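# Set the tape-marked panel flush into the raised floor

## Task

Put the floor panel that carries tape into its opening in the raised floor so it lies level with its neighbours. A hard impact on the panel can count as failure, and when you finish, every other panel must also be sitting in its place.

## Robot and tools

ROBOT. One six-joint arm (UR20-sized) stands on a carriage that runs on a floor rail. Its tool is a suction head with four cups in two channels: channel a has the two cups at y = -104.5 mm and channel b the two at y = +104.5 mm, measured from the cup point; all four sit at x = -62 or +62 mm. Each cup is 113 mm wide, the set covers 237 x 322 mm, and the cups point along the cup point's +z. Both cups of a channel must seal on a smooth face for that channel to hold. Vacuum squeezes the cups by up to about 21 mm.

FRAMES. The scene frame is fixed to the table: z = 0 is the table top, +z is up, the rail runs along y at x = 0, and y = 0 matches rail position_m 0. The table covers x from 0.50 m outward and y from -0.90 to 0.90 m; outside that, the floor lies 0.53 m lower. The arm base sits at x = 0, y about position_m, z = 0.04 m, facing +x. Result poses (end_effector_position in m, end_effector_quat_wxyz) are in the scene frame and may be a few cm off. Motion offsets, however, are in the Hand target's own axes.

execute_actions(actions, cameras). actions is a list run in order. Each action may hold rows, steps, until and rail. rows: up to 15 rows, each one control step (1/30 s), each exactly 8 numbers in [-1, 1]: dx, dy, dz, rx, ry, rz, suction_a, suction_b. The first six are an offset, not a pose: counted from the Hand target as it stood when the action began, in that target's axes, and every row counts from that same start. 1.0 equals 0.6 m of translation or 180 degrees; rx, ry, rz form a single rotation vector. Repeating an offset in a new action moves further. suction_a and suction_b switch a channel on (above 0.01) or off (0) and persist; resend your last values to keep them. steps: 1 to 450, default 15, at least the row count; after the last row the arm keeps heading to that row's target. until ends an action early on rail fields, e.g. {"rail": {"position_status": ["!=", "moving"]}}, or {"all": {"status": "ended"}} / {"any": {"status": "ended"}}; numbers need a comparison (=, !=, <, <=, >, >=). An empty actions list just reports state. cameras: list of names, [] for none, omitted for all.

Rail: {"rail": {"position_m": p}} with p an absolute carriage place, -3 to 3 m; speed_m_s 0.01 to 1 (start 1); acceleration_factor 0.1 to 1 (0.96 m/s2 times it); {"rail": {"stop": true}} alone brakes. Follow a drive with an action waiting on position_status. Rows never move the carriage, but targets ride with it. Any out-of-range value rejects the whole call.

move(target, speed, blend, stop_force, zero, blocking, cameras). target is one 8-number row or a list of up to 15 rows, all offsets from the same current Hand target (same units and axes as rows). speed: path top speed in m/s, 0.002 to 4.2, default 0.25 (turns up to twice that in rad/s); one value or one per target. blend: corner rounding in m for a list. stop_force: 6 to 320 N; the path stops when push against the motion exceeds it (from the last zero); omit it when backing off a contact. zero: with stop_force, true takes a fresh zero first. blocking=false returns after about 0.5 s (not allowed with stop_force); then use wait or stop before new rows or moves. The path ignores obstacles and longer than 10 s falls short. The result adds a move: line: done (within 3 mm and 2 degrees), off_target, moving, held or fault, plus limits=paced (pose clipped) or limits=held.

wait(seconds 0 to 10), stop() (brakes a running move, not the rail), zoom_image(camera, region [x0, y0, x1, y1], at most 504 x 504 px), zero_wrist_force(), read_manual(section), finished_scene(scene 1 or 2; irreversible). Cameras: cam_floor_high, cam_floor_low, cam_head_left, cam_head_right, cam_wrist, all 896x504.

RESULTS. Joint positions/velocities list rail then shoulder pan, shoulder lift, elbow, wrist 1, wrist 2, wrist 3. Hand target is where your next offsets start; the cup point may rest short, so send the gap as an offset. suction_measured_a/b show vacuum (near 0 unsealed, 0.75+ airtight, settles within ~1.3 s); part_present_a/b flip to 1 above 0.09. Wrist force and torque are in tool axes, with a third line for the peak since last shown. position_status: moving, done, stopped, contact_stop, time_out, stopped_with_arm; position_answer taken or not_taken. MOTOR HOT appears at 70 C; at 85 C the arm brakes for 30 to 60 s.

LIMITS AND CAUTIONS. The commanded orientation is clipped to 32 degrees from the measured one per step. Commands lag about 0.2 s. A net outside force near 400 N, or joint contact torque over 678/678/398/66.9/67.9/70.2 N m, stops the arm for 10 s. Ramp row offsets gradually (about 0.01 per row) so a held panel is not shaken off. Lower the panel slowly with a modest stop_force, release only when it rests without pressing, switch both channels off, and pause briefly before lifting away. Avoid dropping parts, hitting hard, pushing very hard, and knocking anything off or out of the work area. Let the carriage arrive before precise moves or ending the scene. A random nudge may disturb loose items.

Each tool is called after "Request:" as a command line: name --argument value for each argument, lists and objects as JSON in quotes; but a table of rows of numbers goes row by row, as --pt "numbers of a row", without its own name.

## Session

Request:
execute_actions --actions '[]'

Request:
zoom_image --camera "cam_floor_high" --region '[270, 100, 660, 410]'

Request:
zoom_image --camera "cam_floor_low" --region '[230, 200, 680, 430]'

Scene clock: 0.00 s.
end_effector_position=(+0.8500, +1.1276, +0.4400) suction_measured_a=0.00 part_present_a=0 suction_measured_b=0.01 part_present_b=0 end_effector_quat_wxyz=(+0.000, +0.000, +1.000, +0.000)
Joint positions: [1.128 -0.239 -1.498 2.092 -2.165 -1.571 1.332]
Joint velocities: within noise
Joint torques (N m): no reading
Wrist force (N): no reading
Wrist torque (N m): no reading
Wrist force, peak (N): no reading
Hand target: +0.8500, +1.1276, +0.4400; +0.000, +0.000, +1.000, +0.000
Tool commands: tool/suction_a=+0.0 tool/suction_b=+0.0
rail: position_m=1.128 position_status=done

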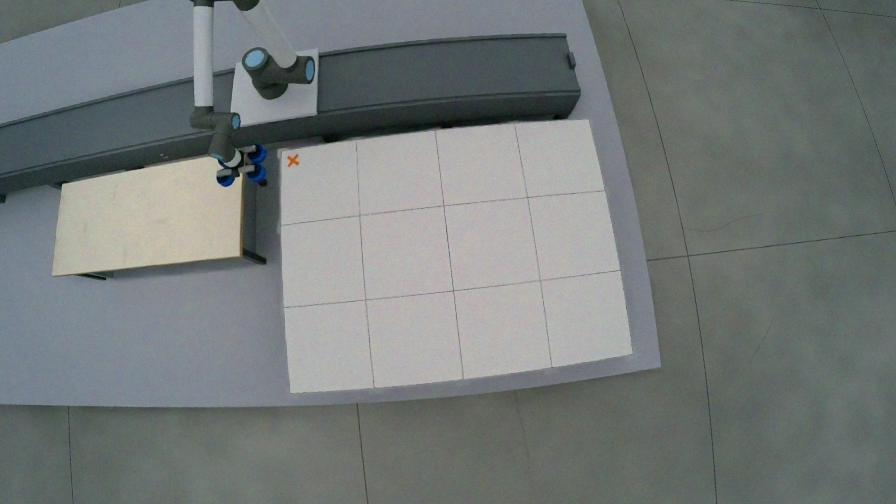

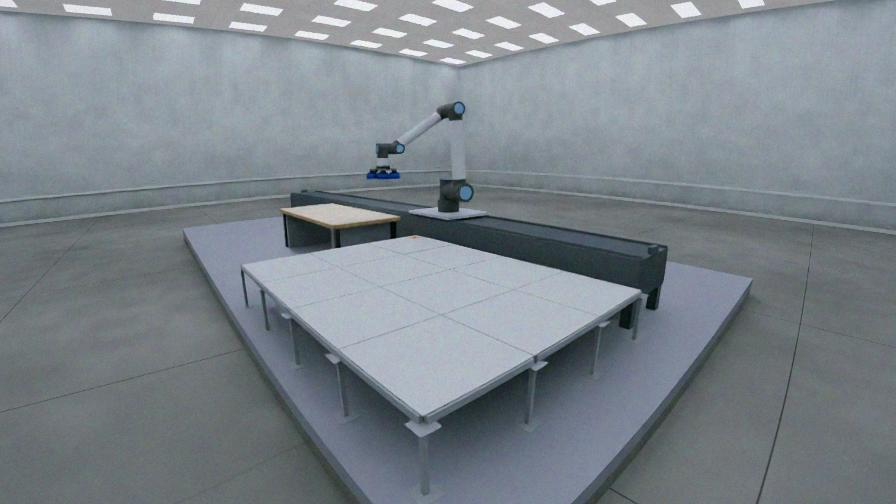

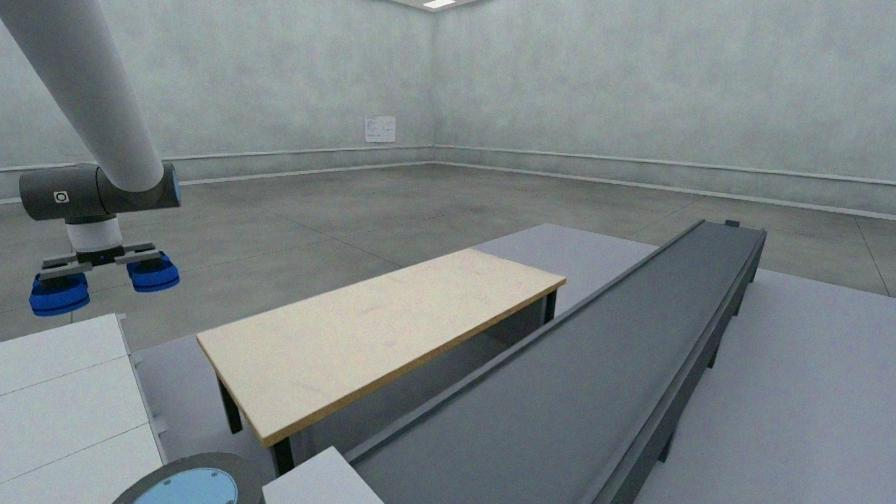

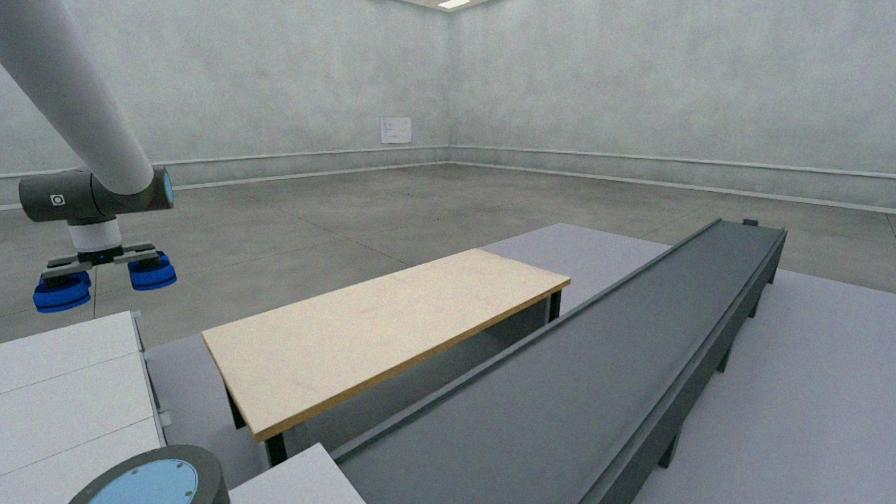

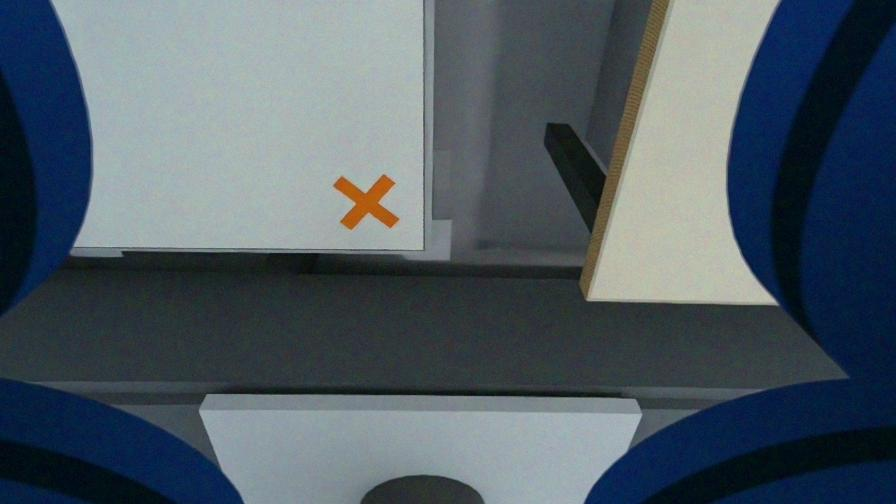

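Scaled by 1.292 from the camera's 896x504 image, which has a finer 1280x720 frame.

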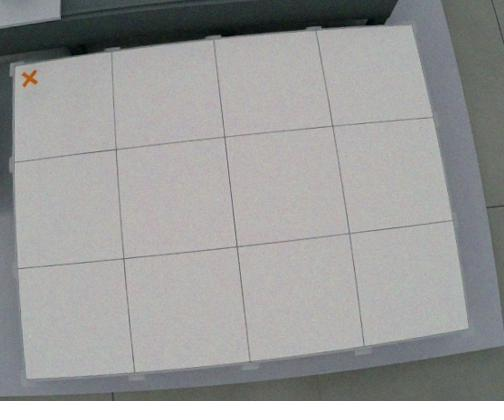

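Scaled by 1.120 from the camera's 896x504 image, which has a finer 1280x720 frame.

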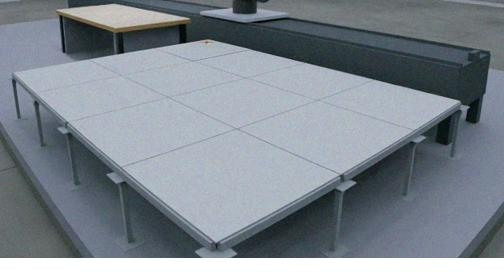

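Request:
execute_actions --actions '[{"rail":{"position_m":1.5},"steps":150,"until":{"rail":{"position_status":["!=","moving"]}}}]' --cameras '["cam_wrist"]'

Request:
move --target '[-0.5,0,0,0,0,0,0,0]' --speed 0.4 --cameras '["cam_wrist","cam_floor_high","cam_head_left"]'

Request:
zoom_image --camera "cam_floor_high" --region '[270, 130, 390, 240]'

Request:
zoom_image --camera "cam_wrist" --region '[400, 0, 800, 400]'

Request:
zoom_image --camera "cam_wrist" --region '[50, 0, 450, 400]'

Scene clock: 10.03 s.
end_effector_position=(+0.8500, +1.5000, +0.4400) suction_measured_a=0.00 part_present_a=0 suction_measured_b=0.01 part_present_b=0 end_effector_quat_wxyz=(+0.000, +0.000, +1.000, +0.000)
Joint positions: [1.5 -0.239 -1.498 2.092 -2.165 -1.571 1.332]
Joint velocities: within noise
Joint torques (N m): [5.26 -101 -84.45 -9.36 0.85 -1.02]
Wrist force (N): [0.2 -0.3 -0.2]
Wrist torque (N m): [-0.04 -0.02 0.00]
Wrist force, peak (N): [0.0 -3.8 -0.1]
Hand target: +0.8500, +1.5000, +0.4400; +0.000, +0.000, +1.000, +0.000
Tool commands: tool/suction_a=+0.0 tool/suction_b=+0.0
rail: position_m=1.500 position_status=done
Images, in order (width x height): cam_wrist 896x504.

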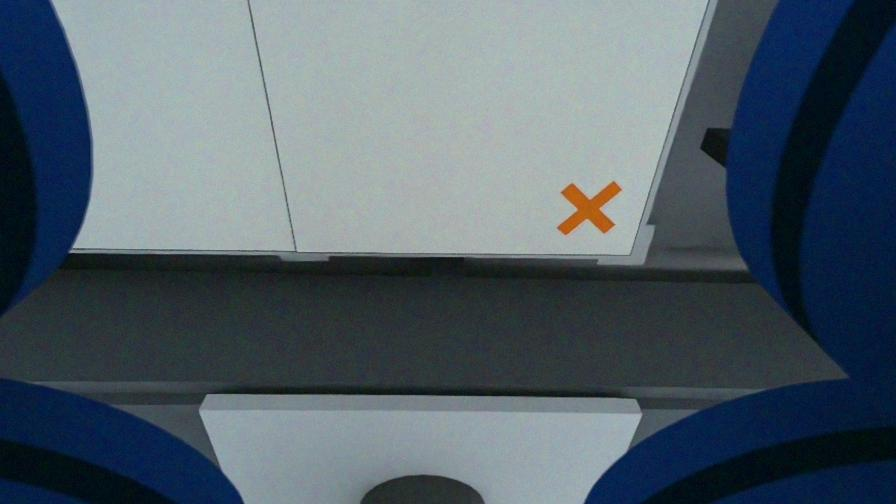

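Scene clock: 11.63 s.
end_effector_position=(+1.1497, +1.5000, +0.4400) suction_measured_a=0.00 part_present_a=0 suction_measured_b=0.01 part_present_b=0 end_effector_quat_wxyz=(+0.000, +0.000, +1.000, +0.000)
Joint positions: [1.5 -0.176 -1.177 1.669 -2.063 -1.571 1.395]
Joint velocities: within noise
Joint torques (N m): [27.13 -160.23 -112.13 -5.75 -1.34 4.27]
Wrist force (N): [0.3 0.1 0.2]
Wrist torque (N m): [-0.01 0.01 -0.01]
Wrist force, peak (N): [4.3 -0.5 -0.1]
Hand target: +1.1500, +1.5000, +0.4400; +0.000, +0.000, +1.000, +0.000
Off the commanded pose: 0.000 m, 0 deg.
rail: position_m=1.500 position_status=done
move: done
Images, in order (width x height): cam_floor_high 896x504, cam_head_left 896x504, cam_wrist 896x504.

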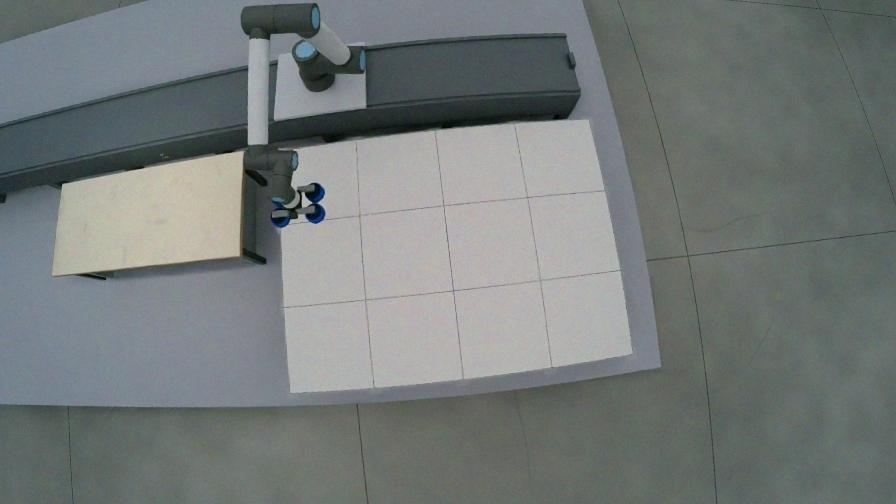

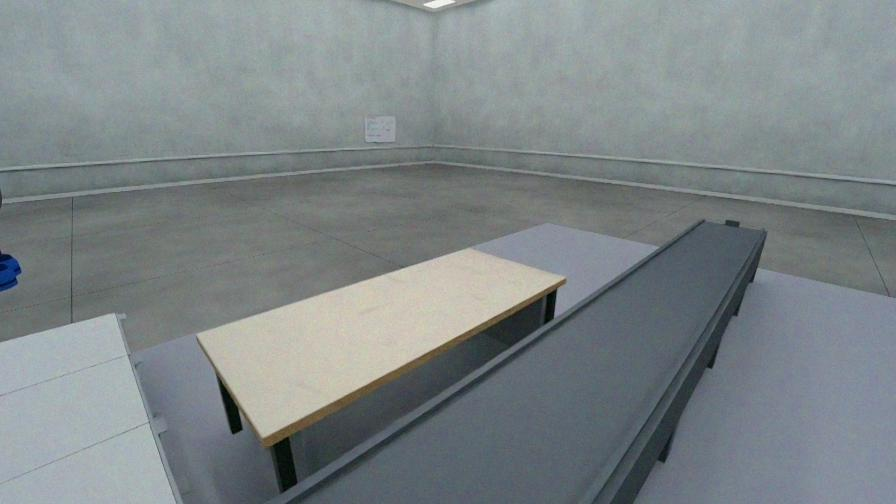

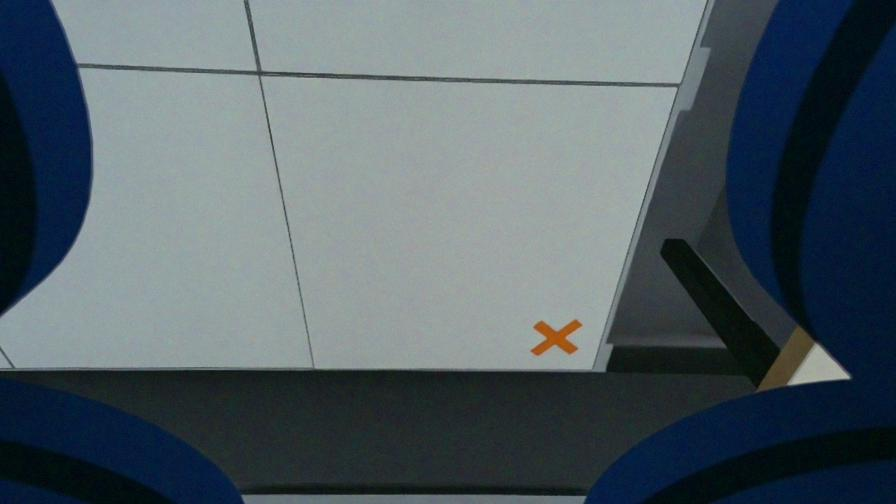

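Scaled by 4.200 from the camera's 896x504 image, which has a finer 1280x720 frame.

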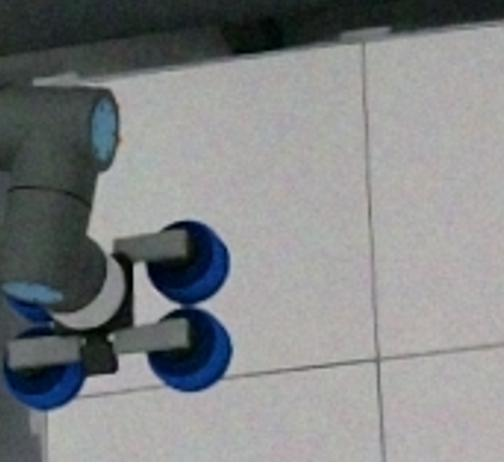

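Scaled by 1.260 from the camera's 896x504 image, which has a finer 1280x720 frame.

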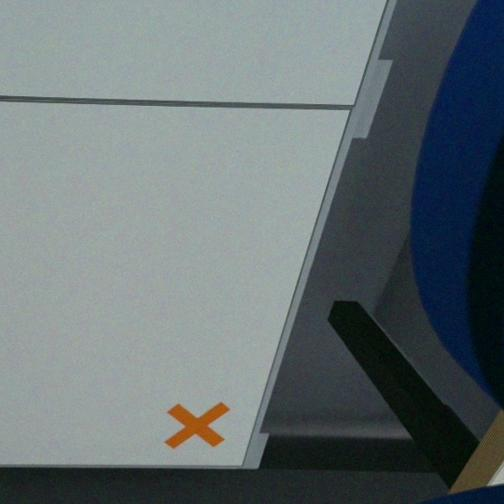

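Scaled by 1.260 from the camera's 896x504 image, which has a finer 1280x720 frame.

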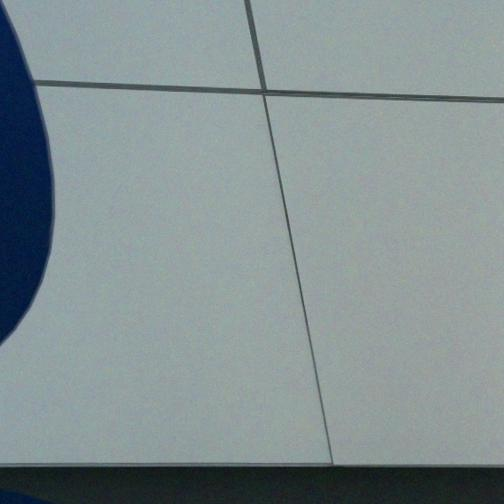

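Request:
move --target '[0.35,0.45,0.5,0,0,0,0,0]' --speed 0.4 --cameras '["cam_wrist"]'

Request:
zoom_image --camera "cam_wrist" --region '[250, 0, 650, 400]'

Request:
move --target '[-0.5,-0.45,0,0,0,0,0,0]' --speed 0.4 --cameras '["cam_wrist"]'

Request:
zoom_image --camera "cam_wrist" --region '[250, 0, 650, 400]'

Request:
move --target '[0.4,-0.4,0,0,0,0,0,0]' --speed 0.4 --cameras '["cam_wrist"]'

Request:
zoom_image --camera "cam_wrist" --region '[250, 0, 650, 400]'

Scene clock: 19.67 s.
end_effector_position=(+0.9401, +1.7699, +0.1402) suction_measured_a=0.00 part_present_a=0 suction_measured_b=0.01 part_present_b=0 end_effector_quat_wxyz=(+0.000, +0.000, +1.000, +0.000)
Joint positions: [1.5 0.073 -1.087 2.082 -2.565 -1.571 1.643]
Joint velocities: within noise
Joint torques (N m): [32.47 -154.44 -42.09 -15.25 -1.82 4.18]
Wrist force (N): [0.1 -0.3 -0.3]
Wrist torque (N m): [-0.12 -0.02 0.00]
Wrist force, peak (N): [-1.5 -2.7 -2.8]
Hand target: +0.9400, +1.7700, +0.1400; +0.000, +0.000, +1.000, +0.000
Off the commanded pose: 0.000 m, 0 deg.
rail: position_m=1.500 position_status=done
move: done
Images, in order (width x height): cam_wrist 896x504.

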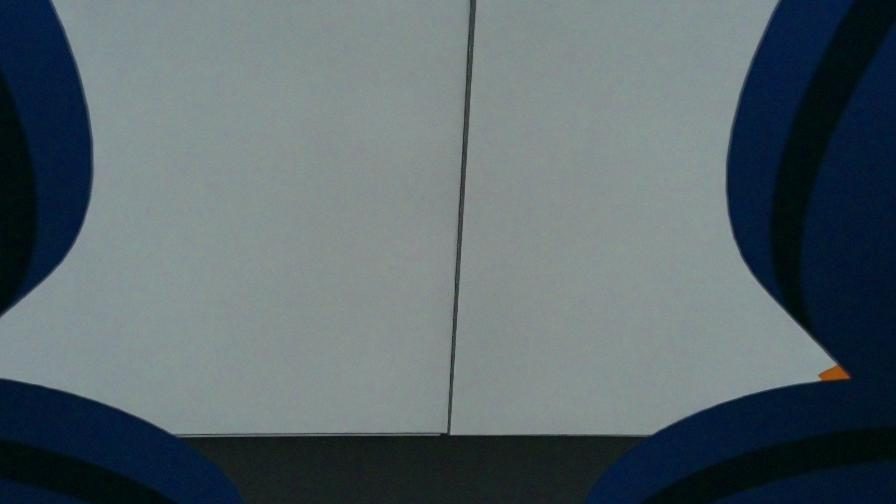

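Scaled by 1.260 from the camera's 896x504 image, which has a finer 1280x720 frame.

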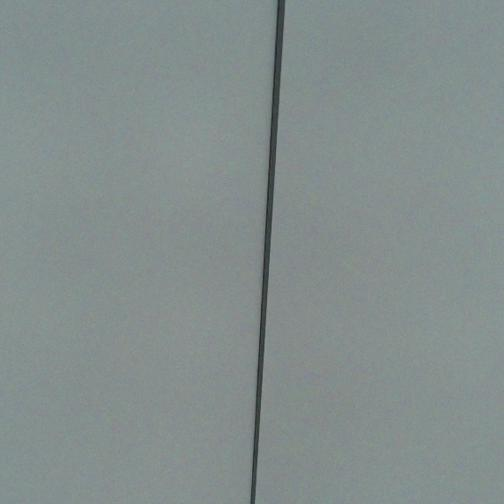

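Scene clock: 21.50 s.
end_effector_position=(+1.2397, +1.5002, +0.1400) suction_measured_a=0.00 part_present_a=0 suction_measured_b=0.01 part_present_b=0 end_effector_quat_wxyz=(+0.000, +0.000, +1.000, +0.000)
Joint positions: [1.5 -0.163 -0.883 1.665 -2.354 -1.571 1.408]
Joint velocities: within noise
Joint torques (N m): [-27.22 -201.68 -87.25 -3.9 3.27 -6.58]
Wrist force (N): [0.4 -0.4 -0.1]
Wrist torque (N m): [-0.10 -0.02 -0.02]
Wrist force, peak (N): [-2.8 -3.2 -0.4]
Hand target: +1.2400, +1.5000, +0.1400; +0.000, +0.000, +1.000, +0.000
Off the commanded pose: 0.000 m, 0 deg.
rail: position_m=1.500 position_status=done
move: done
Images, in order (width x height): cam_wrist 896x504.

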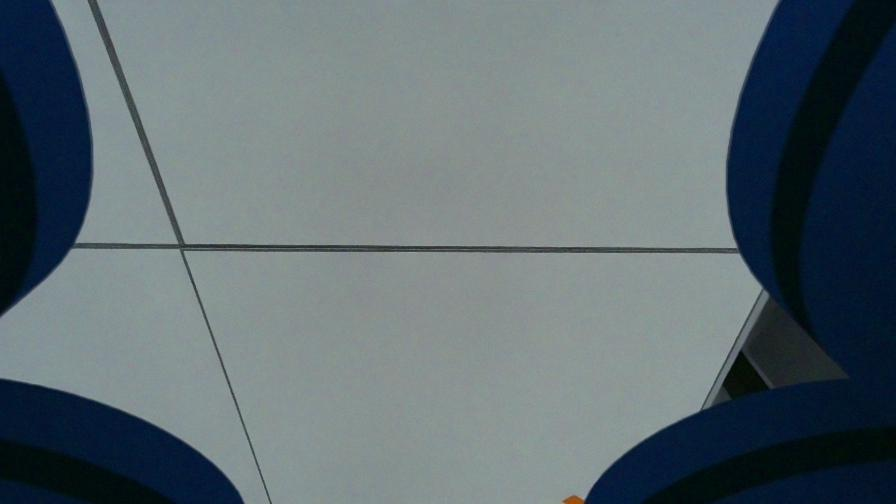

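Scaled by 1.260 from the camera's 896x504 image, which has a finer 1280x720 frame.

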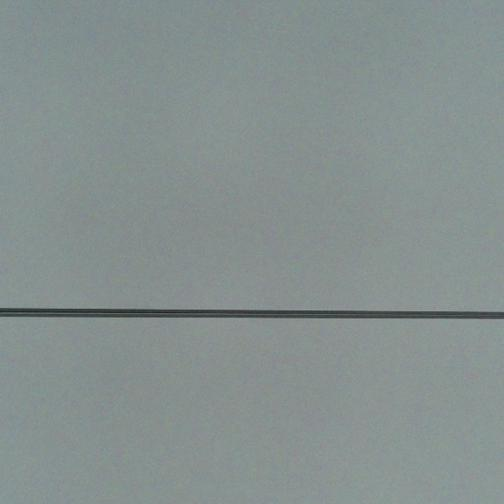

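Scene clock: 23.13 s.
end_effector_position=(+1.0002, +1.2603, +0.1400) suction_measured_a=0.00 part_present_a=0 suction_measured_b=0.01 part_present_b=0 end_effector_quat_wxyz=(+0.000, +0.000, +1.000, +0.000)
Joint positions: [1.5 -0.432 -1.049 2.006 -2.527 -1.571 1.139]
Joint velocities: within noise
Joint torques (N m): [-23.42 -211.57 -46.09 -16.88 2.77 -7.21]
Wrist force (N): [0.4 -0.5 -0.3]
Wrist torque (N m): [-0.10 -0.08 0.00]
Wrist force, peak (N): [3.2 -3.4 0.2]
Hand target: +1.0000, +1.2600, +0.1400; +0.000, +0.000, +1.000, +0.000
Off the commanded pose: 0.000 m, 0 deg.
rail: position_m=1.500 position_status=done
move: done
Images, in order (width x height): cam_wrist 896x504.

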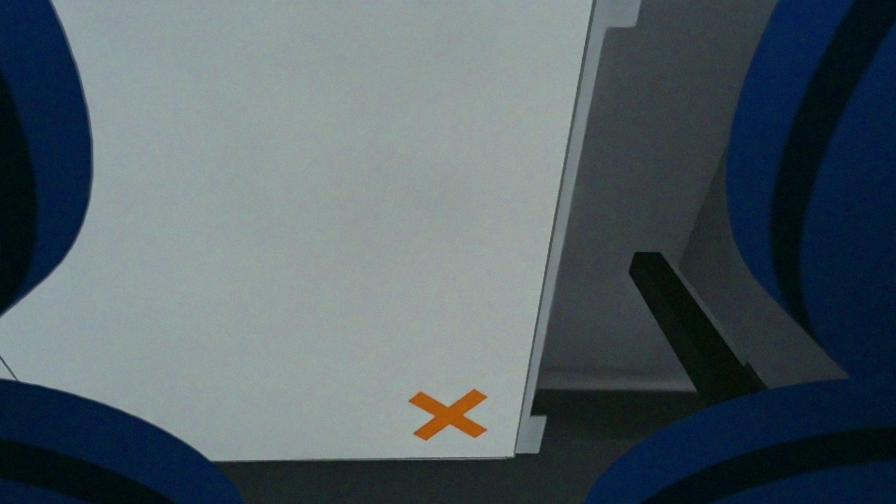

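Scaled by 1.260 from the camera's 896x504 image, which has a finer 1280x720 frame.

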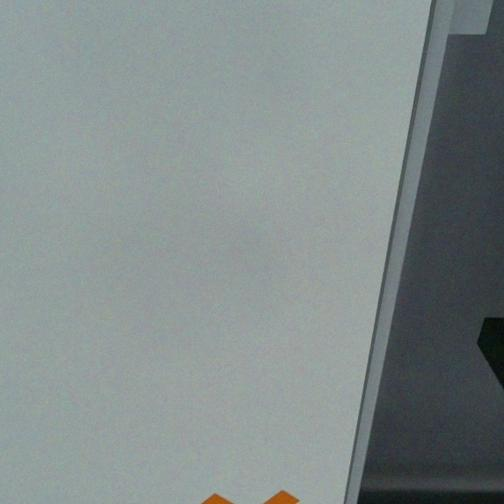

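Request:
execute_actions --actions '[]'

Request:
zoom_image --camera "cam_head_left" --region '[0, 300, 220, 504]'

Request:
zoom_image --camera "cam_head_right" --region '[0, 300, 220, 504]'

Request:
zoom_image --camera "cam_floor_high" --region '[260, 120, 460, 240]'

Request:
zoom_image --camera "cam_wrist" --region '[400, 350, 600, 480]'

Scene clock: 37.43 s.
end_effector_position=(+1.0000, +1.2600, +0.1400) suction_measured_a=0.00 part_present_a=0 suction_measured_b=0.01 part_present_b=0 end_effector_quat_wxyz=(+0.000, +0.000, +1.000, +0.000)
Joint positions: [1.5 -0.432 -1.05 2.006 -2.527 -1.571 1.139]
Joint velocities: within noise
Joint torques (N m): [-24.67 -210.91 -59.88 -14.16 3.22 -6.93]
Wrist force (N): [0.2 -0.3 -0.2]
Wrist torque (N m): [-0.07 -0.06 0.00]
Wrist force, peak (N): [0.5 -0.6 -0.2]
Hand target: +1.0000, +1.2600, +0.1400; +0.000, +0.000, +1.000, +0.000
Tool commands: tool/suction_a=+0.0 tool/suction_b=+0.0
Off the commanded pose: 0.000 m, 0 deg.
rail: position_m=1.500 position_status=done

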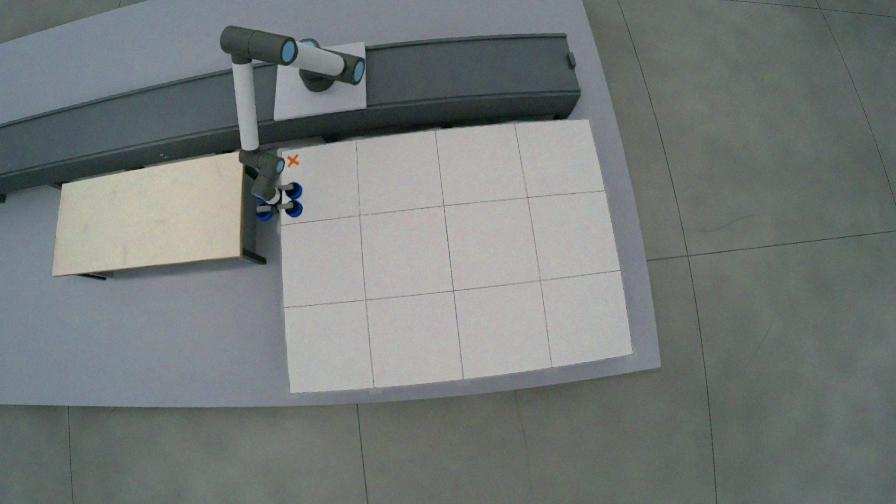

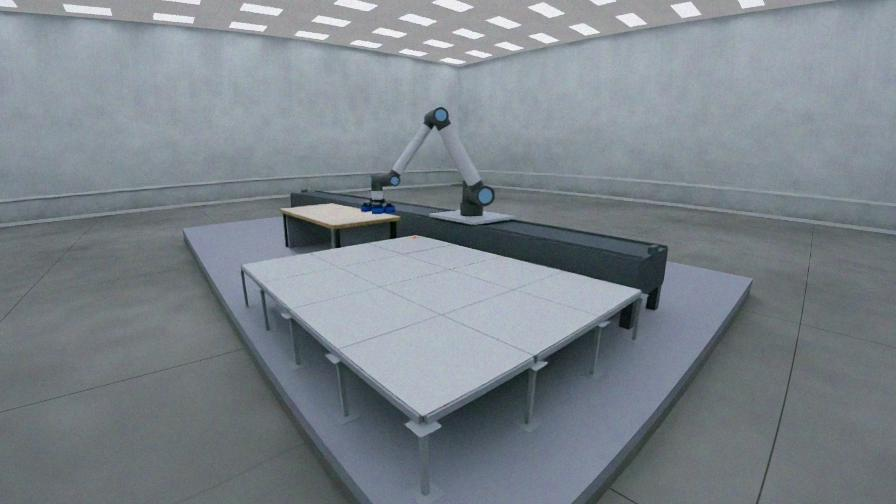

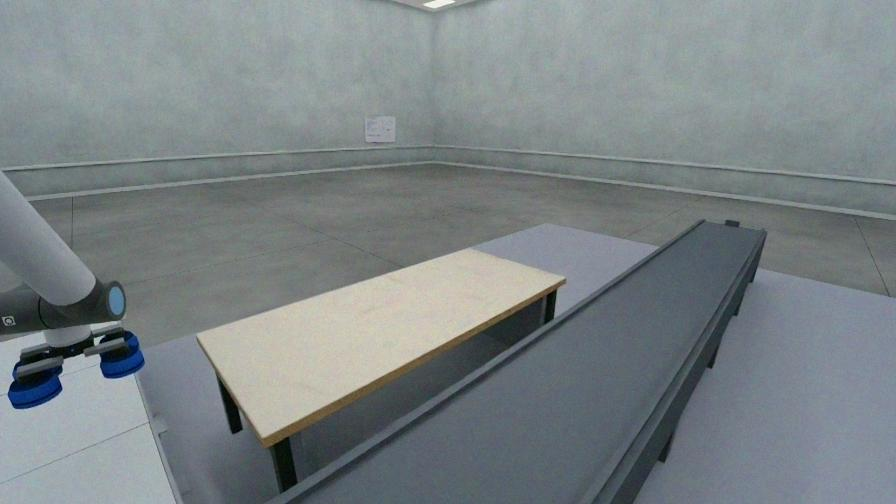

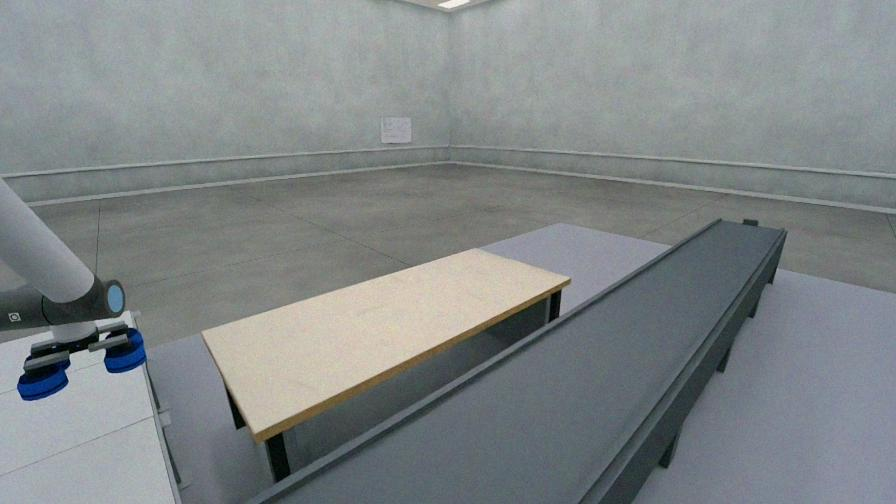

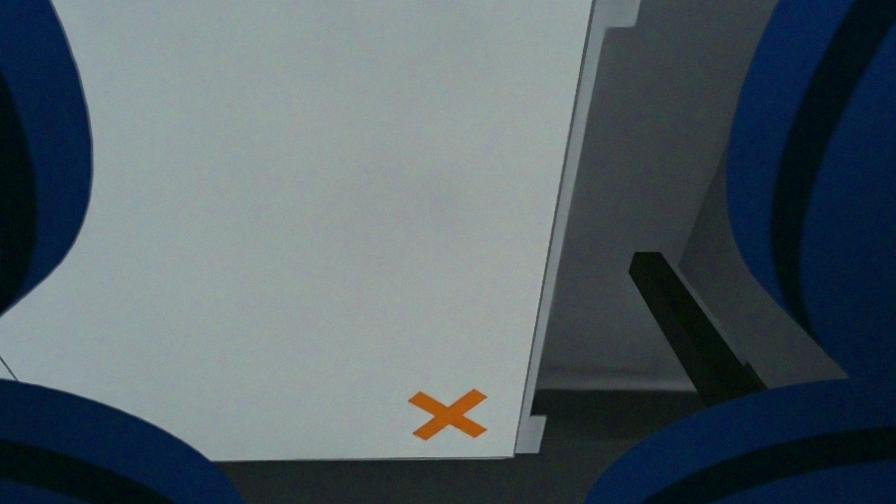

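Scaled by 2.291 from the camera's 896x504 image, which has a finer 1280x720 frame.

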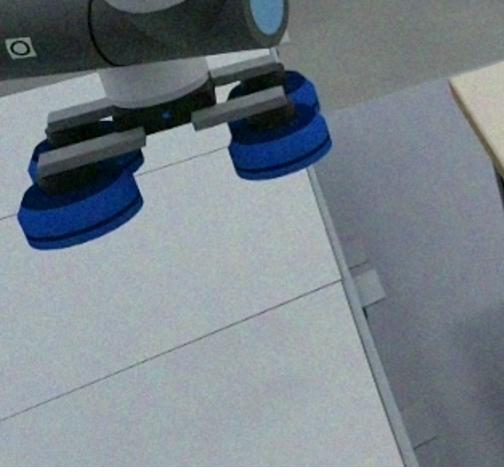

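Scaled by 2.291 from the camera's 896x504 image, which has a finer 1280x720 frame.

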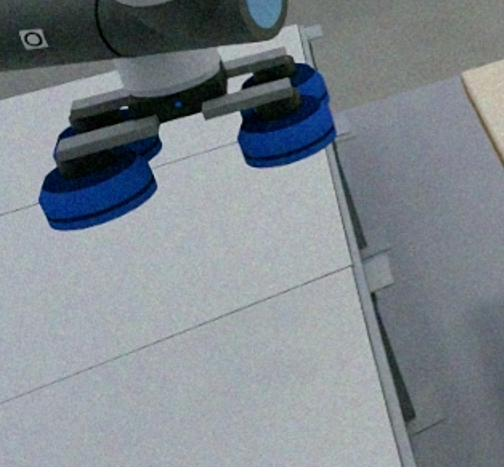

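Scaled by 2.520 from the camera's 896x504 image, which has a finer 1280x720 frame.

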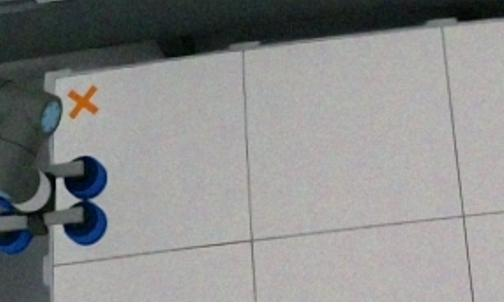

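Scaled by 2.520 from the camera's 896x504 image, which has a finer 1280x720 frame.

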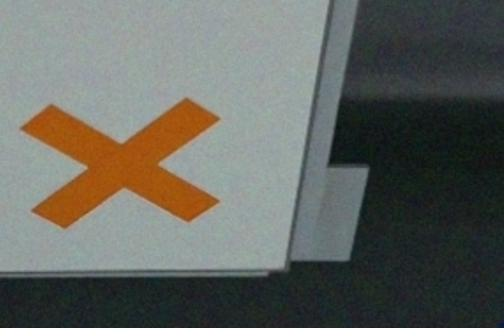

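Request:
move --target '[0.4,0.367,0.367,0,0,0,0,0]' --speed 0.3 --cameras '["cam_wrist"]'

Request:
move --target '[0,0,0.15,0,0,0,0,0]' --speed 0.02 --stop_force 12 --cameras '["cam_floor_high"]'

Scene clock: 52.90 s.
end_effector_position=(+0.7601, +1.4801, -0.0801) suction_measured_a=0.00 part_present_a=0 suction_measured_b=0.01 part_present_b=0 end_effector_quat_wxyz=(+0.000, +0.000, +1.000, +0.000)
Joint positions: [1.5 -0.294 -0.873 2.416 -3.114 -1.571 1.277]
Joint velocities: within noise
Joint torques (N m): [28.93 -141.87 6.16 -14.01 -1.92 3.93]
Wrist force (N): [0.5 -0.3 0.4]
Wrist torque (N m): [-0.07 -0.06 -0.03]
Wrist force, peak (N): [-2.6 -2.4 -2.3]
Hand target: +0.7600, +1.4802, -0.0802; +0.000, +0.000, +1.000, +0.000
Off the commanded pose: 0.000 m, 0 deg.
rail: position_m=1.500 position_status=done
move: done
Images, in order (width x height): cam_wrist 896x504.

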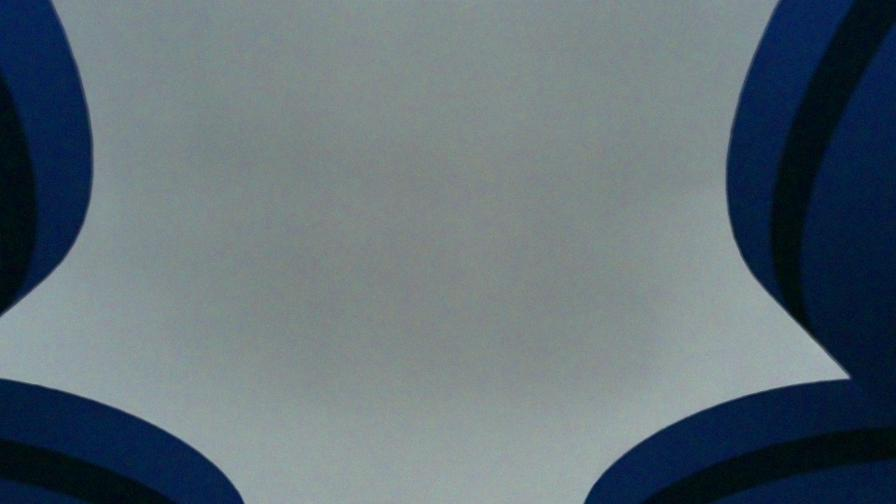

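Scene clock: 58.47 s.
end_effector_position=(+0.7600, +1.4802, -0.1702) suction_measured_a=0.00 part_present_a=0 suction_measured_b=0.01 part_present_b=0 end_effector_quat_wxyz=(+0.000, +0.000, +1.000, +0.000)
Joint positions: [1.5 -0.294 -0.717 2.392 -3.246 -1.571 1.277]
Joint velocities: within noise
Joint torques (N m): [30.31 -157.02 -14.41 -15.62 -1.4 4.35]
Wrist force (N): [0.6 -0.4 -0.1]
Wrist torque (N m): [-0.07 -0.07 -0.03]
Wrist force, peak (N): [0.8 -0.8 -0.1]
Hand target: +0.7600, +1.4802, -0.1702; +0.000, +0.000, +1.000, +0.000
Off the commanded pose: 0.000 m, 0 deg.
rail: position_m=1.500 position_status=done
move: done
Images, in order (width x height): cam_floor_high 896x504.

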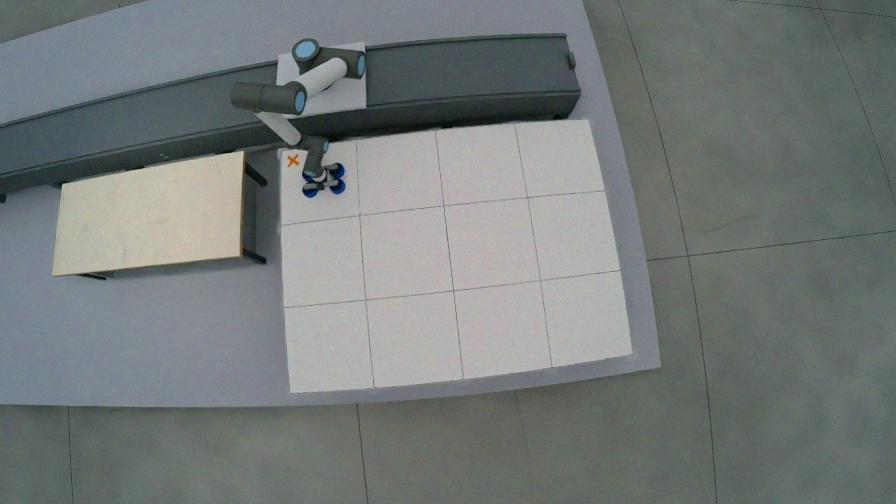

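Request:
move --target '[0,0,0.1,0,0,0,0,0]' --speed 0.02 --stop_force 12 --cameras '[]'

Scene clock: 61.67 s.
end_effector_position=(+0.7599, +1.4803, -0.1723) suction_measured_a=0.00 part_present_a=0 suction_measured_b=0.01 part_present_b=0 end_effector_quat_wxyz=(+0.000, +0.000, +1.000, +0.000)
Joint positions: [1.5 -0.294 -0.714 2.391 -3.249 -1.571 1.277]
Joint velocities: within noise
Joint torques (N m): [29.24 -203.61 7.12 -4.62 -0.81 4.06]
Wrist force (N): [5.1 -1.0 -9.2]
Wrist torque (N m): [-0.31 -0.51 -0.12]
Wrist force, peak (N): [6.9 -0.8 -16.1]
Hand target: +0.7599, +1.4802, -0.1723; +0.000, +0.000, +1.000, +0.000 (not the last commanded pose)
Off the commanded pose: 0.058 m, 0 deg.
rail: position_m=1.500 position_status=done
move: contact
No camera images: "cameras" was empty.

Request:
move --target '[0,0,0.008,0,0,0,1,1]' --speed 0.02 --cameras '[]'

Request:
wait --seconds 0.5 --cameras '["cam_floor_high","cam_floor_low","cam_head_right"]'

Request:
zoom_image --camera "cam_floor_high" --region '[260, 130, 380, 240]'

Request:
zoom_image --camera "cam_floor_low" --region '[330, 180, 530, 290]'

Request:
zoom_image --camera "cam_head_right" --region '[0, 300, 220, 504]'

Scene clock: 66.37 s.
end_effector_position=(+0.7599, +1.4803, -0.1769) suction_measured_a=0.91 part_present_a=1 suction_measured_b=0.93 part_present_b=1 end_effector_quat_wxyz=(+0.000, +0.000, +1.000, +0.000)
Joint positions: [1.5 -0.294 -0.706 2.39 -3.255 -1.571 1.277]
Joint velocities: within noise
Joint torques (N m): [17.97 -278.21 -21.08 -43.13 -0.54 0.69]
Wrist force (N): [0.2 -25.7 35.5]
Wrist torque (N m): [-8.76 -0.65 0.12]
Wrist force, peak (N): [3.2 -19.4 114.9]
Hand target: +0.7599, +1.4802, -0.1771; +0.000, +0.000, +1.000, +0.000
Off the commanded pose: 0.000 m, 0 deg.
rail: position_m=1.500 position_status=done
move: done
No camera images: "cameras" was empty.

Scene clock: 66.87 s.
end_effector_position=(+0.7599, +1.4803, -0.1771) suction_measured_a=0.91 part_present_a=1 suction_measured_b=0.94 part_present_b=1 end_effector_quat_wxyz=(+0.000, +0.000, +1.000, +0.000)
Joint positions: [1.5 -0.294 -0.705 2.39 -3.255 -1.571 1.277]
Joint velocities: within noise
Joint torques (N m): [20.93 -266.81 -19.27 -44.09 -0.15 -1.89]
Wrist force (N): [2.1 -25.7 33.9]
Wrist torque (N m): [-8.92 -0.68 0.02]
Wrist force, peak (N): [0.4 -25.8 35.5]
Hand target: +0.7599, +1.4802, -0.1771; +0.000, +0.000, +1.000, +0.000
Tool commands: tool/suction_a=+1.0 tool/suction_b=+1.0
Off the commanded pose: 0.000 m, 0 deg.
rail: position_m=1.500 position_status=done
wait: 0.50 s
Images, in order (width x height): cam_floor_high 896x504, cam_floor_low 896x504, cam_head_right 896x504.

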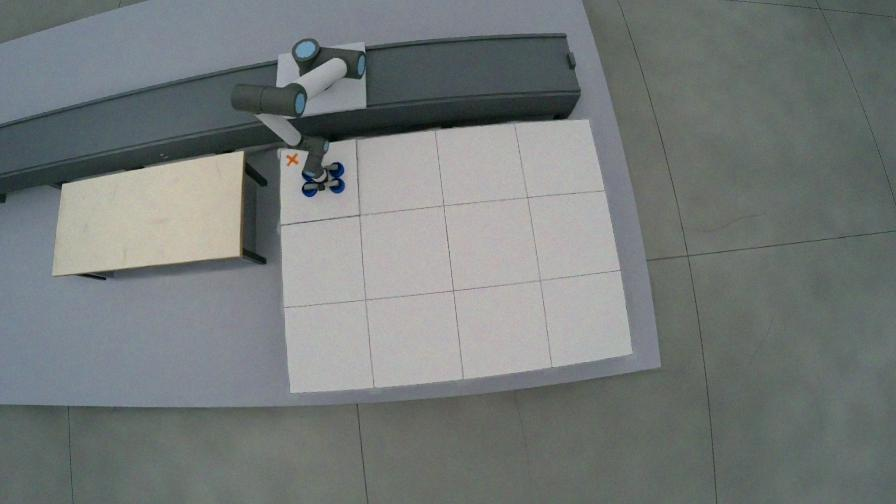

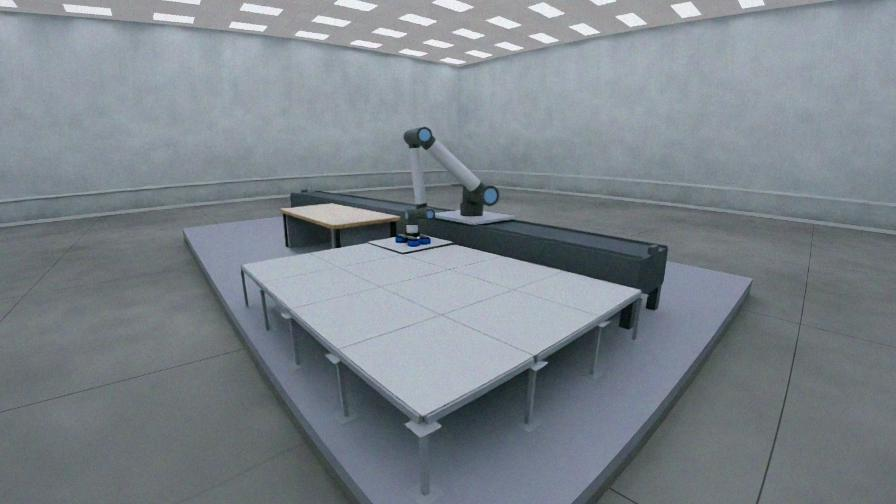

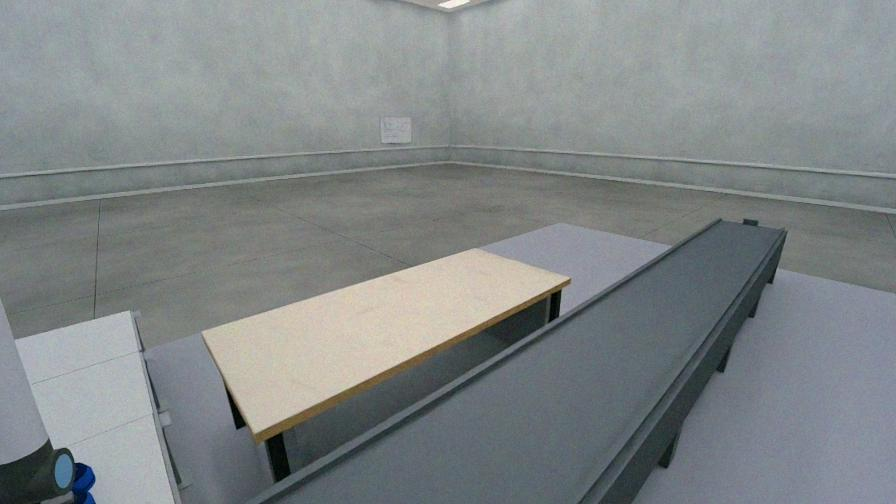

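Scaled by 4.200 from the camera's 896x504 image, which has a finer 1280x720 frame.

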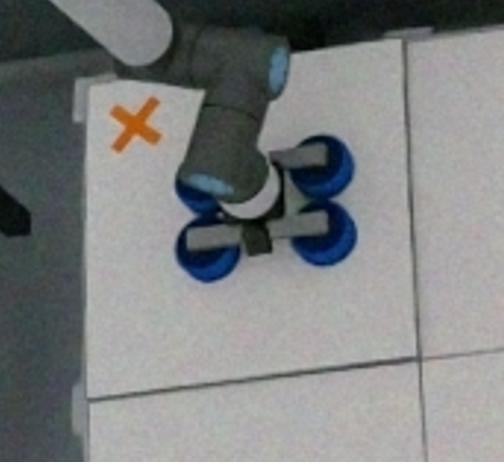

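Scaled by 2.520 from the camera's 896x504 image, which has a finer 1280x720 frame.

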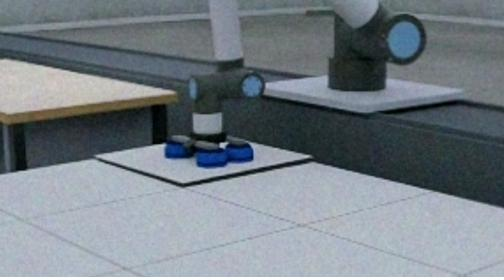

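Scaled by 2.291 from the camera's 896x504 image, which has a finer 1280x720 frame.

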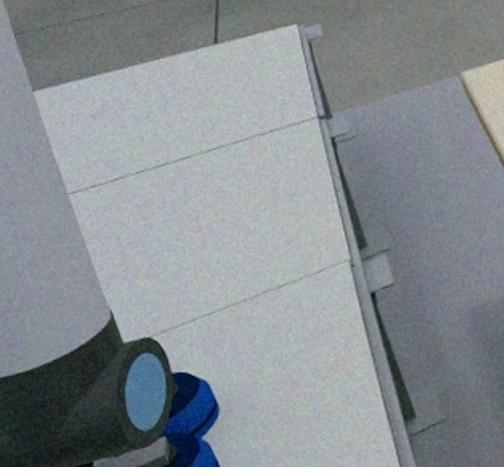

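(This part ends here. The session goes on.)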